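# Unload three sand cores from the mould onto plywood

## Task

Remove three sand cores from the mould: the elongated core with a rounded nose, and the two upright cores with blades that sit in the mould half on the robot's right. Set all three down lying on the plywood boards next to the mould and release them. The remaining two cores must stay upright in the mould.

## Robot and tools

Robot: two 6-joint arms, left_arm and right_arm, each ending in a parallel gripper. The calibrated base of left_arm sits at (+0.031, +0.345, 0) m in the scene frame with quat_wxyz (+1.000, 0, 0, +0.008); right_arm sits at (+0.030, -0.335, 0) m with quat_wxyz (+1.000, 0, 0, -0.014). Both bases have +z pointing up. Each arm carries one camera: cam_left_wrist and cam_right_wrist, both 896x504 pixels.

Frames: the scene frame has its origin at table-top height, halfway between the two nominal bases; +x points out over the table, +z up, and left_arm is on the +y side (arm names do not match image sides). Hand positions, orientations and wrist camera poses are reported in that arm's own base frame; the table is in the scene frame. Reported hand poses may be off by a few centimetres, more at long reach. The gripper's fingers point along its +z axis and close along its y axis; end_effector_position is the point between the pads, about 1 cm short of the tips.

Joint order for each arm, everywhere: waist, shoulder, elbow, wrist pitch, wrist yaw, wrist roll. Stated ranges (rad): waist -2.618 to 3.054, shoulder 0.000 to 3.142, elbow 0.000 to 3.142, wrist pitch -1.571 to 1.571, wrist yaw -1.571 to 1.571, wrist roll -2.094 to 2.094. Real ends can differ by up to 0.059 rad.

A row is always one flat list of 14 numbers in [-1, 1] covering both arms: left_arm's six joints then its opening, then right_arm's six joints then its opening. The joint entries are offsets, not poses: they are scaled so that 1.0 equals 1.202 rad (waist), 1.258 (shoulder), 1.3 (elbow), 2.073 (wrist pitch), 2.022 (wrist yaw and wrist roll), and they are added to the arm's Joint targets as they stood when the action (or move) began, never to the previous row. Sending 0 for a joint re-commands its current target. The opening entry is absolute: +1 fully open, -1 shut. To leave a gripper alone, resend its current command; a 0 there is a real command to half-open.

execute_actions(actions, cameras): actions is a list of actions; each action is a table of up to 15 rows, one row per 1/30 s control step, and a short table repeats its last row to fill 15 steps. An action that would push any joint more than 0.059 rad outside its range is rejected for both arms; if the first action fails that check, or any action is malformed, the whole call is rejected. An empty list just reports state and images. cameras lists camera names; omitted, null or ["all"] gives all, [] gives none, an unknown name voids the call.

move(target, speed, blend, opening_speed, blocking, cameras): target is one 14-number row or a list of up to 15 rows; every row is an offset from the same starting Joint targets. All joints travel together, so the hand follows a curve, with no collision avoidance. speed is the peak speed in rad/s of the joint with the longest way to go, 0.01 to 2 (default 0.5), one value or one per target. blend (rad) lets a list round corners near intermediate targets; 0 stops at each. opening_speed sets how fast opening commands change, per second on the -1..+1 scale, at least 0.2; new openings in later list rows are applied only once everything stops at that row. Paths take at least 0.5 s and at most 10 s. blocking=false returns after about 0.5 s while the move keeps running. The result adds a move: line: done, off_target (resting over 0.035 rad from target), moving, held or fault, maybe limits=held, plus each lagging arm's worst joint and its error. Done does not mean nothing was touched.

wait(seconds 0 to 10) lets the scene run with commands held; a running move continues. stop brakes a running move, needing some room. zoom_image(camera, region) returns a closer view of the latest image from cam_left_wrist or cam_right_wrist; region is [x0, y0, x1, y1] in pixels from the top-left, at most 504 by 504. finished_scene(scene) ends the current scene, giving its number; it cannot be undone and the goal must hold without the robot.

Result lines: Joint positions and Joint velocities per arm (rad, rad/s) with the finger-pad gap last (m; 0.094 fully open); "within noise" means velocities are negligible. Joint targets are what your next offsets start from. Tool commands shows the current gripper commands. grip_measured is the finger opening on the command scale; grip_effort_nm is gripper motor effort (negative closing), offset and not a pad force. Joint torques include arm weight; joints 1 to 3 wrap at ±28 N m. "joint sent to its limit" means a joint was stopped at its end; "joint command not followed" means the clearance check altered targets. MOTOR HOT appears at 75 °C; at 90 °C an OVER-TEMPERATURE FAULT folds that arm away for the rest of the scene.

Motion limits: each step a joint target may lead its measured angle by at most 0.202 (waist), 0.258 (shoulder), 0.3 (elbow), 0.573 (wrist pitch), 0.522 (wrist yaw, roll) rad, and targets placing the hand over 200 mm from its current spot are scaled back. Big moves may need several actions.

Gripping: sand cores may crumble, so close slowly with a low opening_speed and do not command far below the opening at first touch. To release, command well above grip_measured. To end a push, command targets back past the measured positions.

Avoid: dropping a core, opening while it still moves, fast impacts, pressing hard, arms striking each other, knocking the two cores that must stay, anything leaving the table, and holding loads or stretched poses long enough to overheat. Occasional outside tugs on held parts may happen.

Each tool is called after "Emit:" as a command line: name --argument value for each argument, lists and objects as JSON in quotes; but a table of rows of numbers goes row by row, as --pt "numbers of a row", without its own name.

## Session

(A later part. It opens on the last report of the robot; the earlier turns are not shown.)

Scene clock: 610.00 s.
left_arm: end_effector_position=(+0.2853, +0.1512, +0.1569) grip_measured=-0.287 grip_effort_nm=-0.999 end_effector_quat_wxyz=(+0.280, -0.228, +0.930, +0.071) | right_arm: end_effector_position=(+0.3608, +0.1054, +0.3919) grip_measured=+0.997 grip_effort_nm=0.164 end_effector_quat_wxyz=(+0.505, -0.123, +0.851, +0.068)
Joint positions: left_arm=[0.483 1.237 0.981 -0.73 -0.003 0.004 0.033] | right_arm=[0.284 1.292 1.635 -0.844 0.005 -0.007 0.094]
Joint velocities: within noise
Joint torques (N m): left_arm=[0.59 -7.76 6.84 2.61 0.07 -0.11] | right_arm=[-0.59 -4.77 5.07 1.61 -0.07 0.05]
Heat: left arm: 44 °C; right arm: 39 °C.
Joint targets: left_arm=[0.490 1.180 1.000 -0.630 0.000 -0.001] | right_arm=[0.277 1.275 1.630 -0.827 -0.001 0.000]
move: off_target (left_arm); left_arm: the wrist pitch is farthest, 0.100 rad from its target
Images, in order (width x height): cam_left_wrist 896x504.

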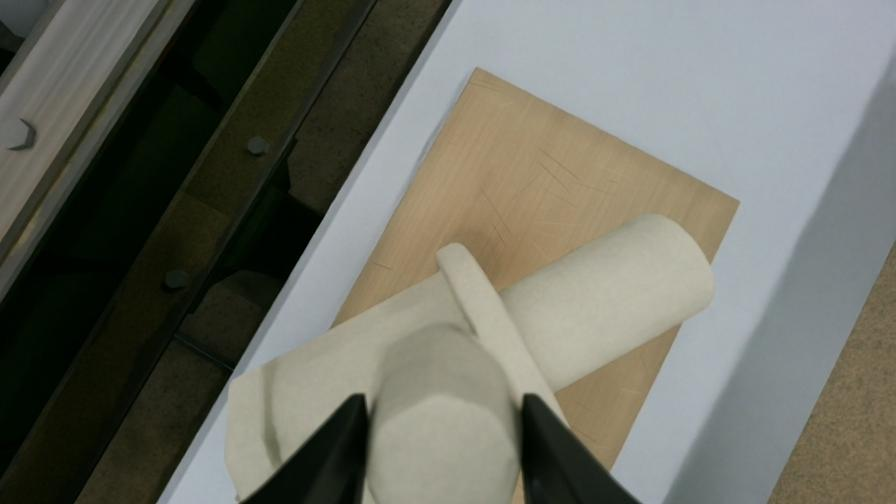

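Emit:
move --target '[-0.033,0.002,-0.05,0.039,0,0,-0.58,0,0,0,0,0,0,1]' --speed 0.2 --cameras '["cam_left_wrist"]'

Scene clock: 615.30 s.
left_arm: end_effector_position=(+0.2909, +0.1445, +0.1430) grip_measured=-0.287 grip_effort_nm=-1.009 end_effector_quat_wxyz=(+0.288, -0.215, +0.931, +0.068) | right_arm: end_effector_position=(+0.3608, +0.1054, +0.3919) grip_measured=+0.997 grip_effort_nm=0.164 end_effector_quat_wxyz=(+0.505, -0.123, +0.851, +0.068)
Joint positions: left_arm=[0.457 1.235 0.917 -0.652 -0.002 0.004 0.033] | right_arm=[0.284 1.292 1.635 -0.844 0.005 -0.007 0.094]
Joint velocities: within noise
Joint torques (N m): left_arm=[-0.43 -7.57 6.78 2.64 0.04 -0.12] | right_arm=[-0.61 -4.79 5.07 1.61 -0.07 0.04]
Heat: left arm: 45 °C; right arm: 39 °C.
Joint targets: left_arm=[0.450 1.182 0.935 -0.549 0.000 -0.001] | right_arm=[0.277 1.275 1.630 -0.827 -0.001 0.000]
move: off_target (left_arm); left_arm: the wrist pitch is farthest, 0.103 rad from its target
Images, in order (width x height): cam_left_wrist 896x504.

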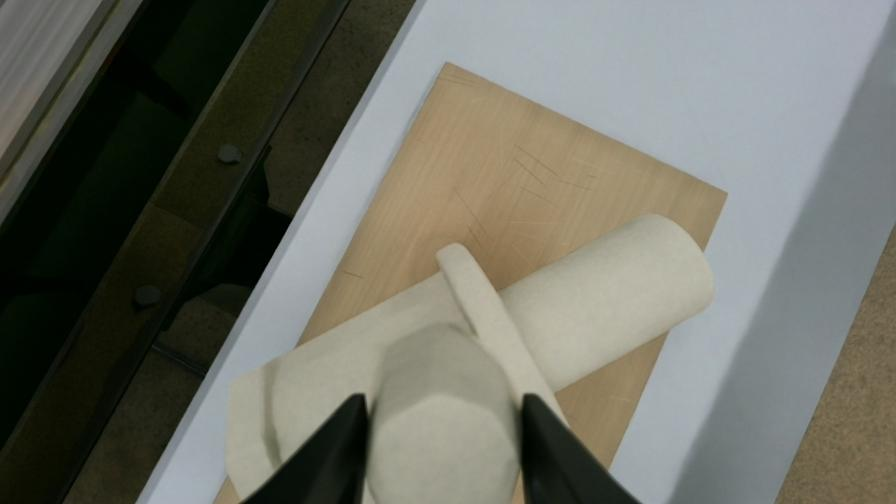

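Emit:
move --target '[0,0.001,-0.029,0.02,0,0,-0.58,0,0,0,0,0,0,1]' --speed 0.15 --cameras '["cam_left_wrist"]'

Emit:
move --target '[0,0.001,-0.022,0.015,0,0,-0.58,0,0,0,0,0,0,1]' --speed 0.15 --cameras '["cam_left_wrist"]'

Scene clock: 618.20 s.
left_arm: end_effector_position=(+0.2908, +0.1444, +0.1343) grip_measured=-0.287 grip_effort_nm=-0.994 end_effector_quat_wxyz=(+0.289, -0.215, +0.930, +0.069) | right_arm: end_effector_position=(+0.3608, +0.1054, +0.3920) grip_measured=+0.997 grip_effort_nm=0.164 end_effector_quat_wxyz=(+0.505, -0.123, +0.851, +0.068)
Joint positions: left_arm=[0.457 1.235 0.88 -0.611 -0.002 0.004 0.033] | right_arm=[0.284 1.292 1.635 -0.844 0.005 -0.007 0.094]
Joint velocities: within noise
Joint torques (N m): left_arm=[-0.55 -7.31 6.78 2.69 0.05 -0.1] | right_arm=[-0.58 -4.78 5.07 1.61 -0.06 0.04]
Heat: left arm: 46 °C; right arm: 39 °C.
Joint targets: left_arm=[0.450 1.184 0.897 -0.508 0.000 -0.001] | right_arm=[0.277 1.275 1.630 -0.826 -0.001 0.001]
move: off_target (left_arm); left_arm: the wrist pitch is farthest, 0.104 rad from its target
Images, in order (width x height): cam_left_wrist 896x504.

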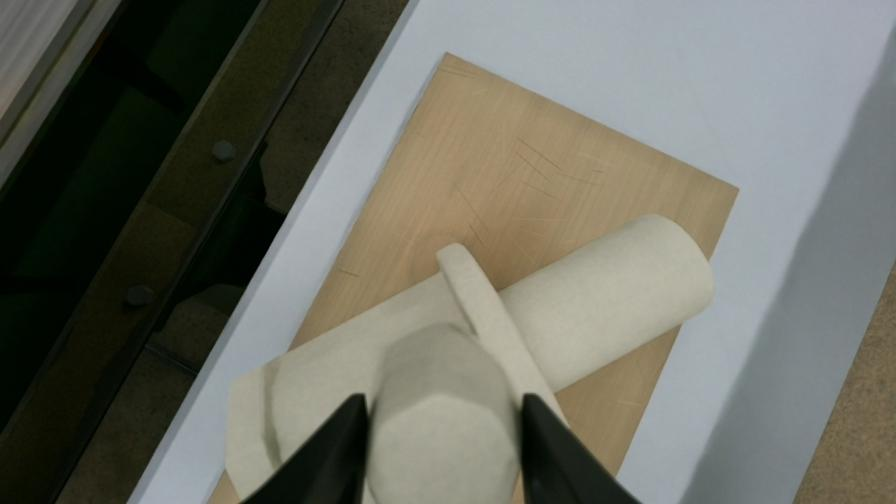

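Scene clock: 619.20 s.
left_arm: end_effector_position=(+0.2904, +0.1442, +0.1276) grip_measured=-0.287 grip_effort_nm=-0.999 end_effector_quat_wxyz=(+0.290, -0.215, +0.930, +0.069) | right_arm: end_effector_position=(+0.3608, +0.1054, +0.3920) grip_measured=+0.997 grip_effort_nm=0.168 end_effector_quat_wxyz=(+0.505, -0.123, +0.851, +0.068)
Joint positions: left_arm=[0.457 1.235 0.852 -0.581 -0.002 0.004 0.033] | right_arm=[0.284 1.292 1.635 -0.844 0.005 -0.007 0.094]
Joint velocities: within noise
Joint torques (N m): left_arm=[-0.47 -7.25 6.8 2.68 0.07 -0.12] | right_arm=[-0.59 -4.78 5.05 1.61 -0.06 0.05]
Heat: left arm: 46 °C; right arm: 39 °C.
Joint targets: left_arm=[0.450 1.185 0.868 -0.477 0.000 -0.001] | right_arm=[0.277 1.275 1.630 -0.826 -0.001 0.001]
move: off_target (left_arm); left_arm: the wrist pitch is farthest, 0.104 rad from its target
Images, in order (width x height): cam_left_wrist 896x504.

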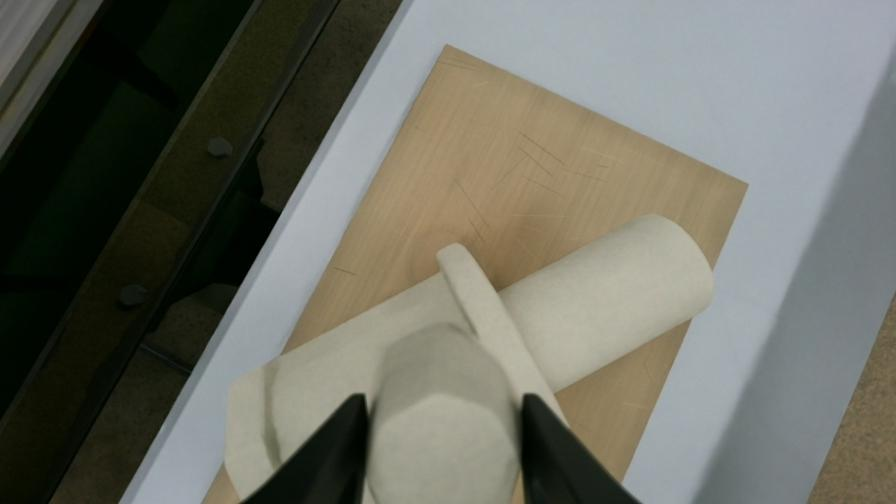

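Emit:
move --target '[0,0.001,-0.015,0.011,0,0,-0.58,0,0,0,0,0,0,1]' --speed 0.12 --cameras '[]'

Emit:
move --target '[0,0.001,-0.015,0.011,0,0,-0.58,0,0,0,0,0,0,1]' --speed 0.12 --cameras '[]'

Emit:
move --target '[0,0.001,-0.015,0.011,0,0,-0.58,0,0,0,0,0,0,1]' --speed 0.12 --cameras '["cam_left_wrist"]'

Scene clock: 623.60 s.
left_arm: end_effector_position=(+0.2903, +0.1442, +0.1232) grip_measured=-0.287 grip_effort_nm=-0.999 end_effector_quat_wxyz=(+0.292, -0.215, +0.930, +0.069) | right_arm: end_effector_position=(+0.3608, +0.1054, +0.3920) grip_measured=+0.997 grip_effort_nm=0.164 end_effector_quat_wxyz=(+0.505, -0.123, +0.851, +0.068)
Joint positions: left_arm=[0.457 1.235 0.832 -0.559 -0.002 0.004 0.033] | right_arm=[0.284 1.292 1.635 -0.844 0.005 -0.007 0.094]
Joint velocities: within noise
Joint torques (N m): left_arm=[-0.46 -7.19 6.65 2.69 0.06 -0.11] | right_arm=[-0.59 -4.78 5.07 1.61 -0.07 0.04]
Heat: left arm: 47 °C; right arm: 39 °C.
Joint targets: left_arm=[0.450 1.186 0.849 -0.454 0.000 -0.001] | right_arm=[0.277 1.275 1.630 -0.826 -0.001 0.001]
move: off_target (left_arm); left_arm: the wrist pitch is farthest, 0.105 rad from its target
No camera images: "cameras" was empty.

Scene clock: 624.57 s.
left_arm: end_effector_position=(+0.2900, +0.1440, +0.1188) grip_measured=-0.287 grip_effort_nm=-1.009 end_effector_quat_wxyz=(+0.293, -0.215, +0.929, +0.070) | right_arm: end_effector_position=(+0.3608, +0.1054, +0.3920) grip_measured=+0.997 grip_effort_nm=0.164 end_effector_quat_wxyz=(+0.505, -0.123, +0.851, +0.068)
Joint positions: left_arm=[0.457 1.235 0.813 -0.537 -0.002 0.004 0.033] | right_arm=[0.284 1.292 1.635 -0.844 0.005 -0.007 0.094]
Joint velocities: within noise
Joint torques (N m): left_arm=[-0.51 -7.1 6.61 2.68 0.04 -0.1] | right_arm=[-0.59 -4.81 5.05 1.6 -0.06 0.04]
Heat: left arm: 47 °C; right arm: 39 °C.
Joint targets: left_arm=[0.450 1.187 0.829 -0.431 0.000 -0.001] | right_arm=[0.277 1.275 1.630 -0.826 0.000 0.001]
move: off_target (left_arm); left_arm: the wrist pitch is farthest, 0.105 rad from its target
No camera images: "cameras" was empty.

Scene clock: 625.33 s.
left_arm: end_effector_position=(+0.2920, +0.1450, +0.1170) grip_measured=-0.287 grip_effort_nm=-0.999 end_effector_quat_wxyz=(+0.300, -0.214, +0.927, +0.071) | right_arm: end_effector_position=(+0.3608, +0.1054, +0.3920) grip_measured=+0.997 grip_effort_nm=0.159 end_effector_quat_wxyz=(+0.505, -0.123, +0.851, +0.068)
Joint positions: left_arm=[0.457 1.235 0.797 -0.506 -0.002 0.004 0.033] | right_arm=[0.284 1.292 1.635 -0.844 0.005 -0.007 0.094]
Joint velocities: within noise
Joint torques (N m): left_arm=[-0.46 -6.91 6.32 2.64 0.06 -0.13] | right_arm=[-0.58 -4.81 5.07 1.61 -0.05 0.04]
Heat: left arm: 47 °C; right arm: 39 °C.
Joint targets: left_arm=[0.450 1.189 0.810 -0.408 0.000 -0.001] | right_arm=[0.277 1.275 1.630 -0.826 0.000 0.001]
move: off_target (left_arm); left_arm: the wrist pitch is farthest, 0.098 rad from its target
Images, in order (width x height): cam_left_wrist 896x504.

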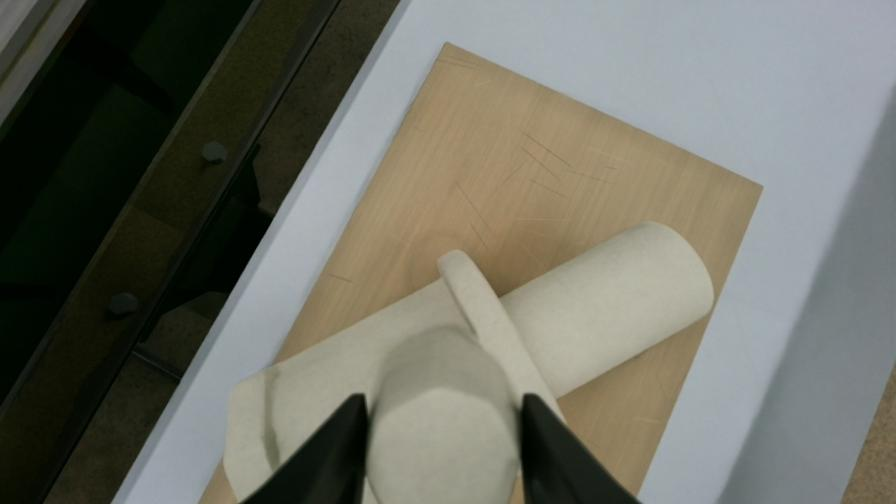

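Emit:
move --target '[0,0.001,-0.008,0.02,0,0,-0.58,0,0,0,0,0,0,1]' --speed 0.12 --cameras '["cam_left_wrist"]'

Emit:
move --target '[0,0,0,0,0,0,0.0,0,0,0,0,0,0,1]' --opening_speed 0.2 --cameras '["cam_left_wrist"]'

Scene clock: 628.63 s.
left_arm: end_effector_position=(+0.2949, +0.1464, +0.1170) grip_measured=-0.287 grip_effort_nm=-1.004 end_effector_quat_wxyz=(+0.309, -0.213, +0.924, +0.073) | right_arm: end_effector_position=(+0.3608, +0.1054, +0.3920) grip_measured=+0.997 grip_effort_nm=0.168 end_effector_quat_wxyz=(+0.505, -0.123, +0.851, +0.068)
Joint positions: left_arm=[0.457 1.235 0.786 -0.476 -0.002 0.004 0.033] | right_arm=[0.284 1.292 1.635 -0.844 0.005 -0.007 0.094]
Joint velocities: within noise
Joint torques (N m): left_arm=[-0.43 -6.82 6.45 2.81 0.05 -0.12] | right_arm=[-0.59 -4.82 5.05 1.61 -0.06 0.04]
Heat: left arm: 47 °C; right arm: 40 °C.
Joint targets: left_arm=[0.450 1.190 0.800 -0.367 0.000 -0.001] | right_arm=[0.277 1.275 1.630 -0.826 0.000 0.001]
move: off_target (left_arm); left_arm: the wrist pitch is farthest, 0.109 rad from its target
Images, in order (width x height): cam_left_wrist 896x504.

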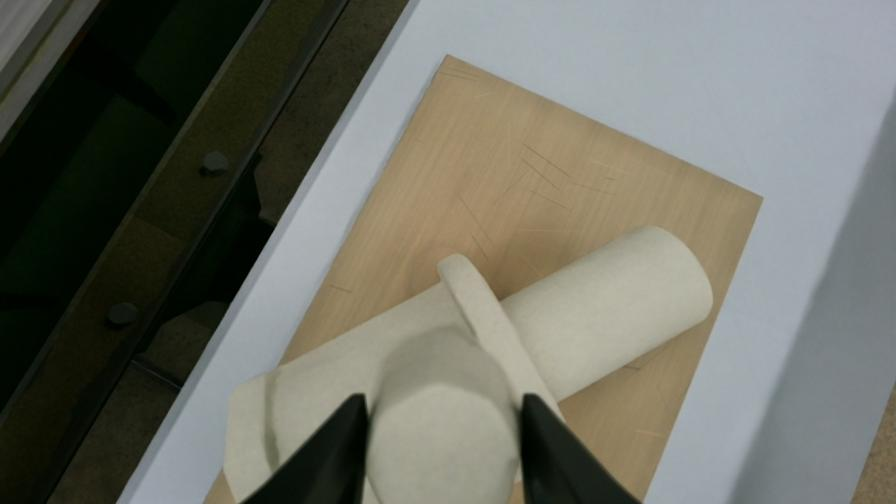

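Scene clock: 631.73 s.
left_arm: end_effector_position=(+0.3112, +0.1545, +0.1406) grip_measured=-0.002 grip_effort_nm=0.144 end_effector_quat_wxyz=(+0.365, -0.209, +0.903, +0.086) | right_arm: end_effector_position=(+0.3608, +0.1054, +0.3920) grip_measured=+0.997 grip_effort_nm=0.164 end_effector_quat_wxyz=(+0.505, -0.123, +0.851, +0.068)
Joint positions: left_arm=[0.457 1.21 0.786 -0.378 -0.002 0.004 0.047] | right_arm=[0.284 1.292 1.635 -0.844 0.005 -0.007 0.094]
Joint velocities: within noise
Joint torques (N m): left_arm=[-0.43 -4.82 6.58 1.93 0.05 -0.09] | right_arm=[-0.59 -4.81 5.05 1.61 -0.06 0.05]
Heat: left arm: 47 °C; right arm: 40 °C.
Joint targets: left_arm=[0.450 1.190 0.799 -0.367 0.000 -0.001] | right_arm=[0.277 1.275 1.630 -0.826 0.000 0.001]
move: done
Images, in order (width x height): cam_left_wrist 896x504.

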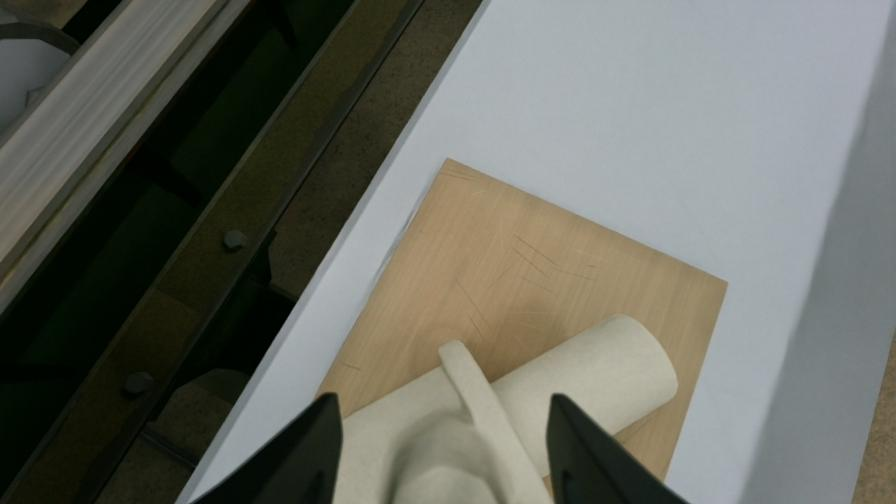

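Emit:
move --target '[0,0,0,0,0,0,1,0,0,0,0,0,0,1]' --opening_speed 0.4 --cameras '["cam_left_wrist"]'

Emit:
move --target '[0,0.05,0.45,-0.22,0,0,1,0.1,0,0,0,0,0,1]' --speed 0.5

Scene clock: 637.77 s.
left_arm: end_effector_position=(+0.3113, +0.1545, +0.1407) grip_measured=+0.998 grip_effort_nm=0.139 end_effector_quat_wxyz=(+0.365, -0.209, +0.903, +0.086) | right_arm: end_effector_position=(+0.3608, +0.1054, +0.3920) grip_measured=+0.997 grip_effort_nm=0.164 end_effector_quat_wxyz=(+0.505, -0.123, +0.851, +0.069)
Joint positions: left_arm=[0.457 1.21 0.786 -0.378 -0.002 0.004 0.094] | right_arm=[0.284 1.292 1.635 -0.844 0.004 -0.007 0.094]
Joint velocities: within noise
Joint torques (N m): left_arm=[-0.43 -4.83 6.61 1.9 0.04 -0.11] | right_arm=[-0.58 -4.81 5.07 1.61 -0.05 0.04]
Heat: left arm: 47 °C; right arm: 40 °C.
Joint targets: left_arm=[0.450 1.190 0.799 -0.367 0.000 -0.001] | right_arm=[0.277 1.275 1.630 -0.826 -0.001 0.001]
move: done
Images, in order (width x height): cam_left_wrist 896x504.

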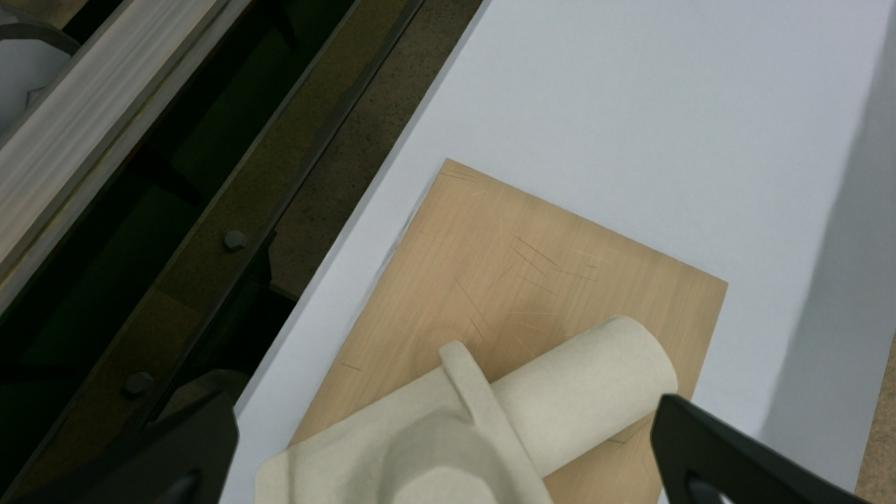

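Scene clock: 639.73 s.
left_arm: end_effector_position=(+0.3244, +0.1610, +0.2983) grip_measured=+0.998 grip_effort_nm=0.149 end_effector_quat_wxyz=(+0.413, -0.204, +0.882, +0.098) | right_arm: end_effector_position=(+0.3474, +0.1437, +0.3920) grip_measured=+0.997 grip_effort_nm=0.164 end_effector_quat_wxyz=(+0.501, -0.169, +0.844, +0.096)
Joint positions: left_arm=[0.457 1.244 1.364 -0.815 -0.002 0.004 0.094] | right_arm=[0.391 1.292 1.635 -0.844 0.003 -0.007 0.094]
Joint velocities: within noise
Joint torques (N m): left_arm=[-0.51 -2.82 7.04 1.84 0.05 -0.11] | right_arm=[0.53 -4.79 5.07 1.61 -0.05 0.03]
Heat: left arm: 46 °C; right arm: 40 °C.
Joint targets: left_arm=[0.450 1.253 1.384 -0.823 0.000 -0.001] | right_arm=[0.397 1.275 1.630 -0.826 -0.001 0.000]
move: done

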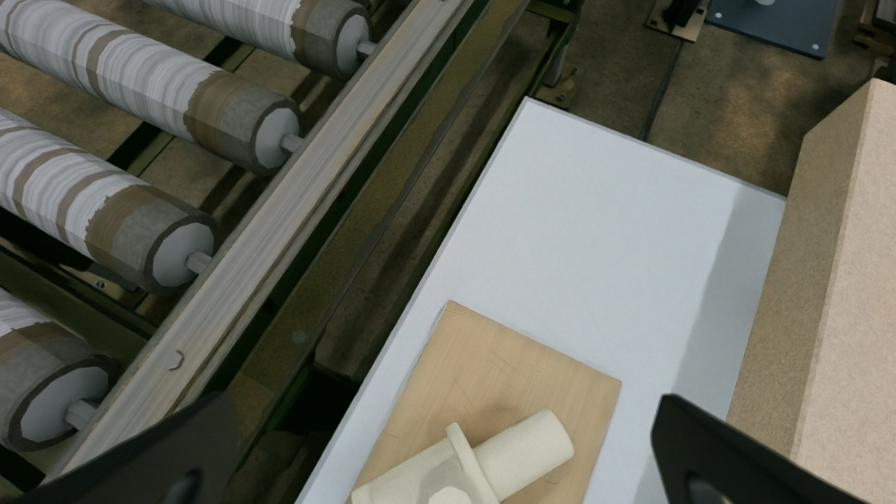

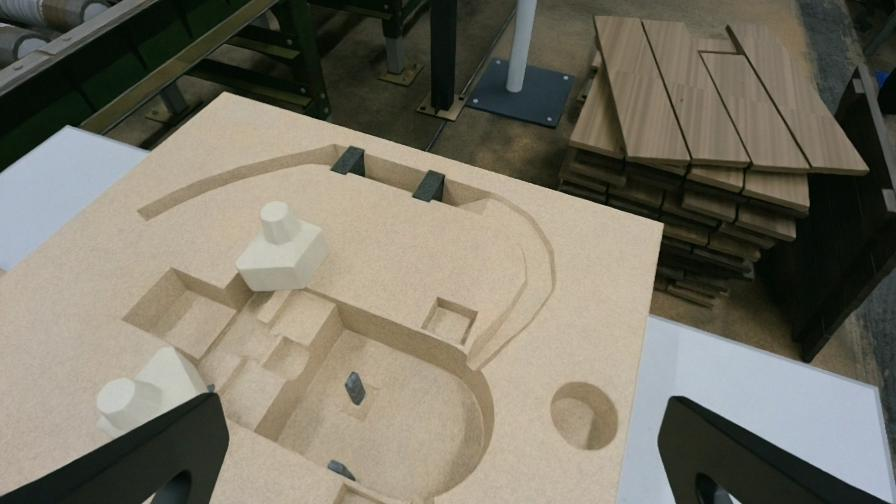

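Emit:
finished_scene --scene 1

The scene is finished: the task was done.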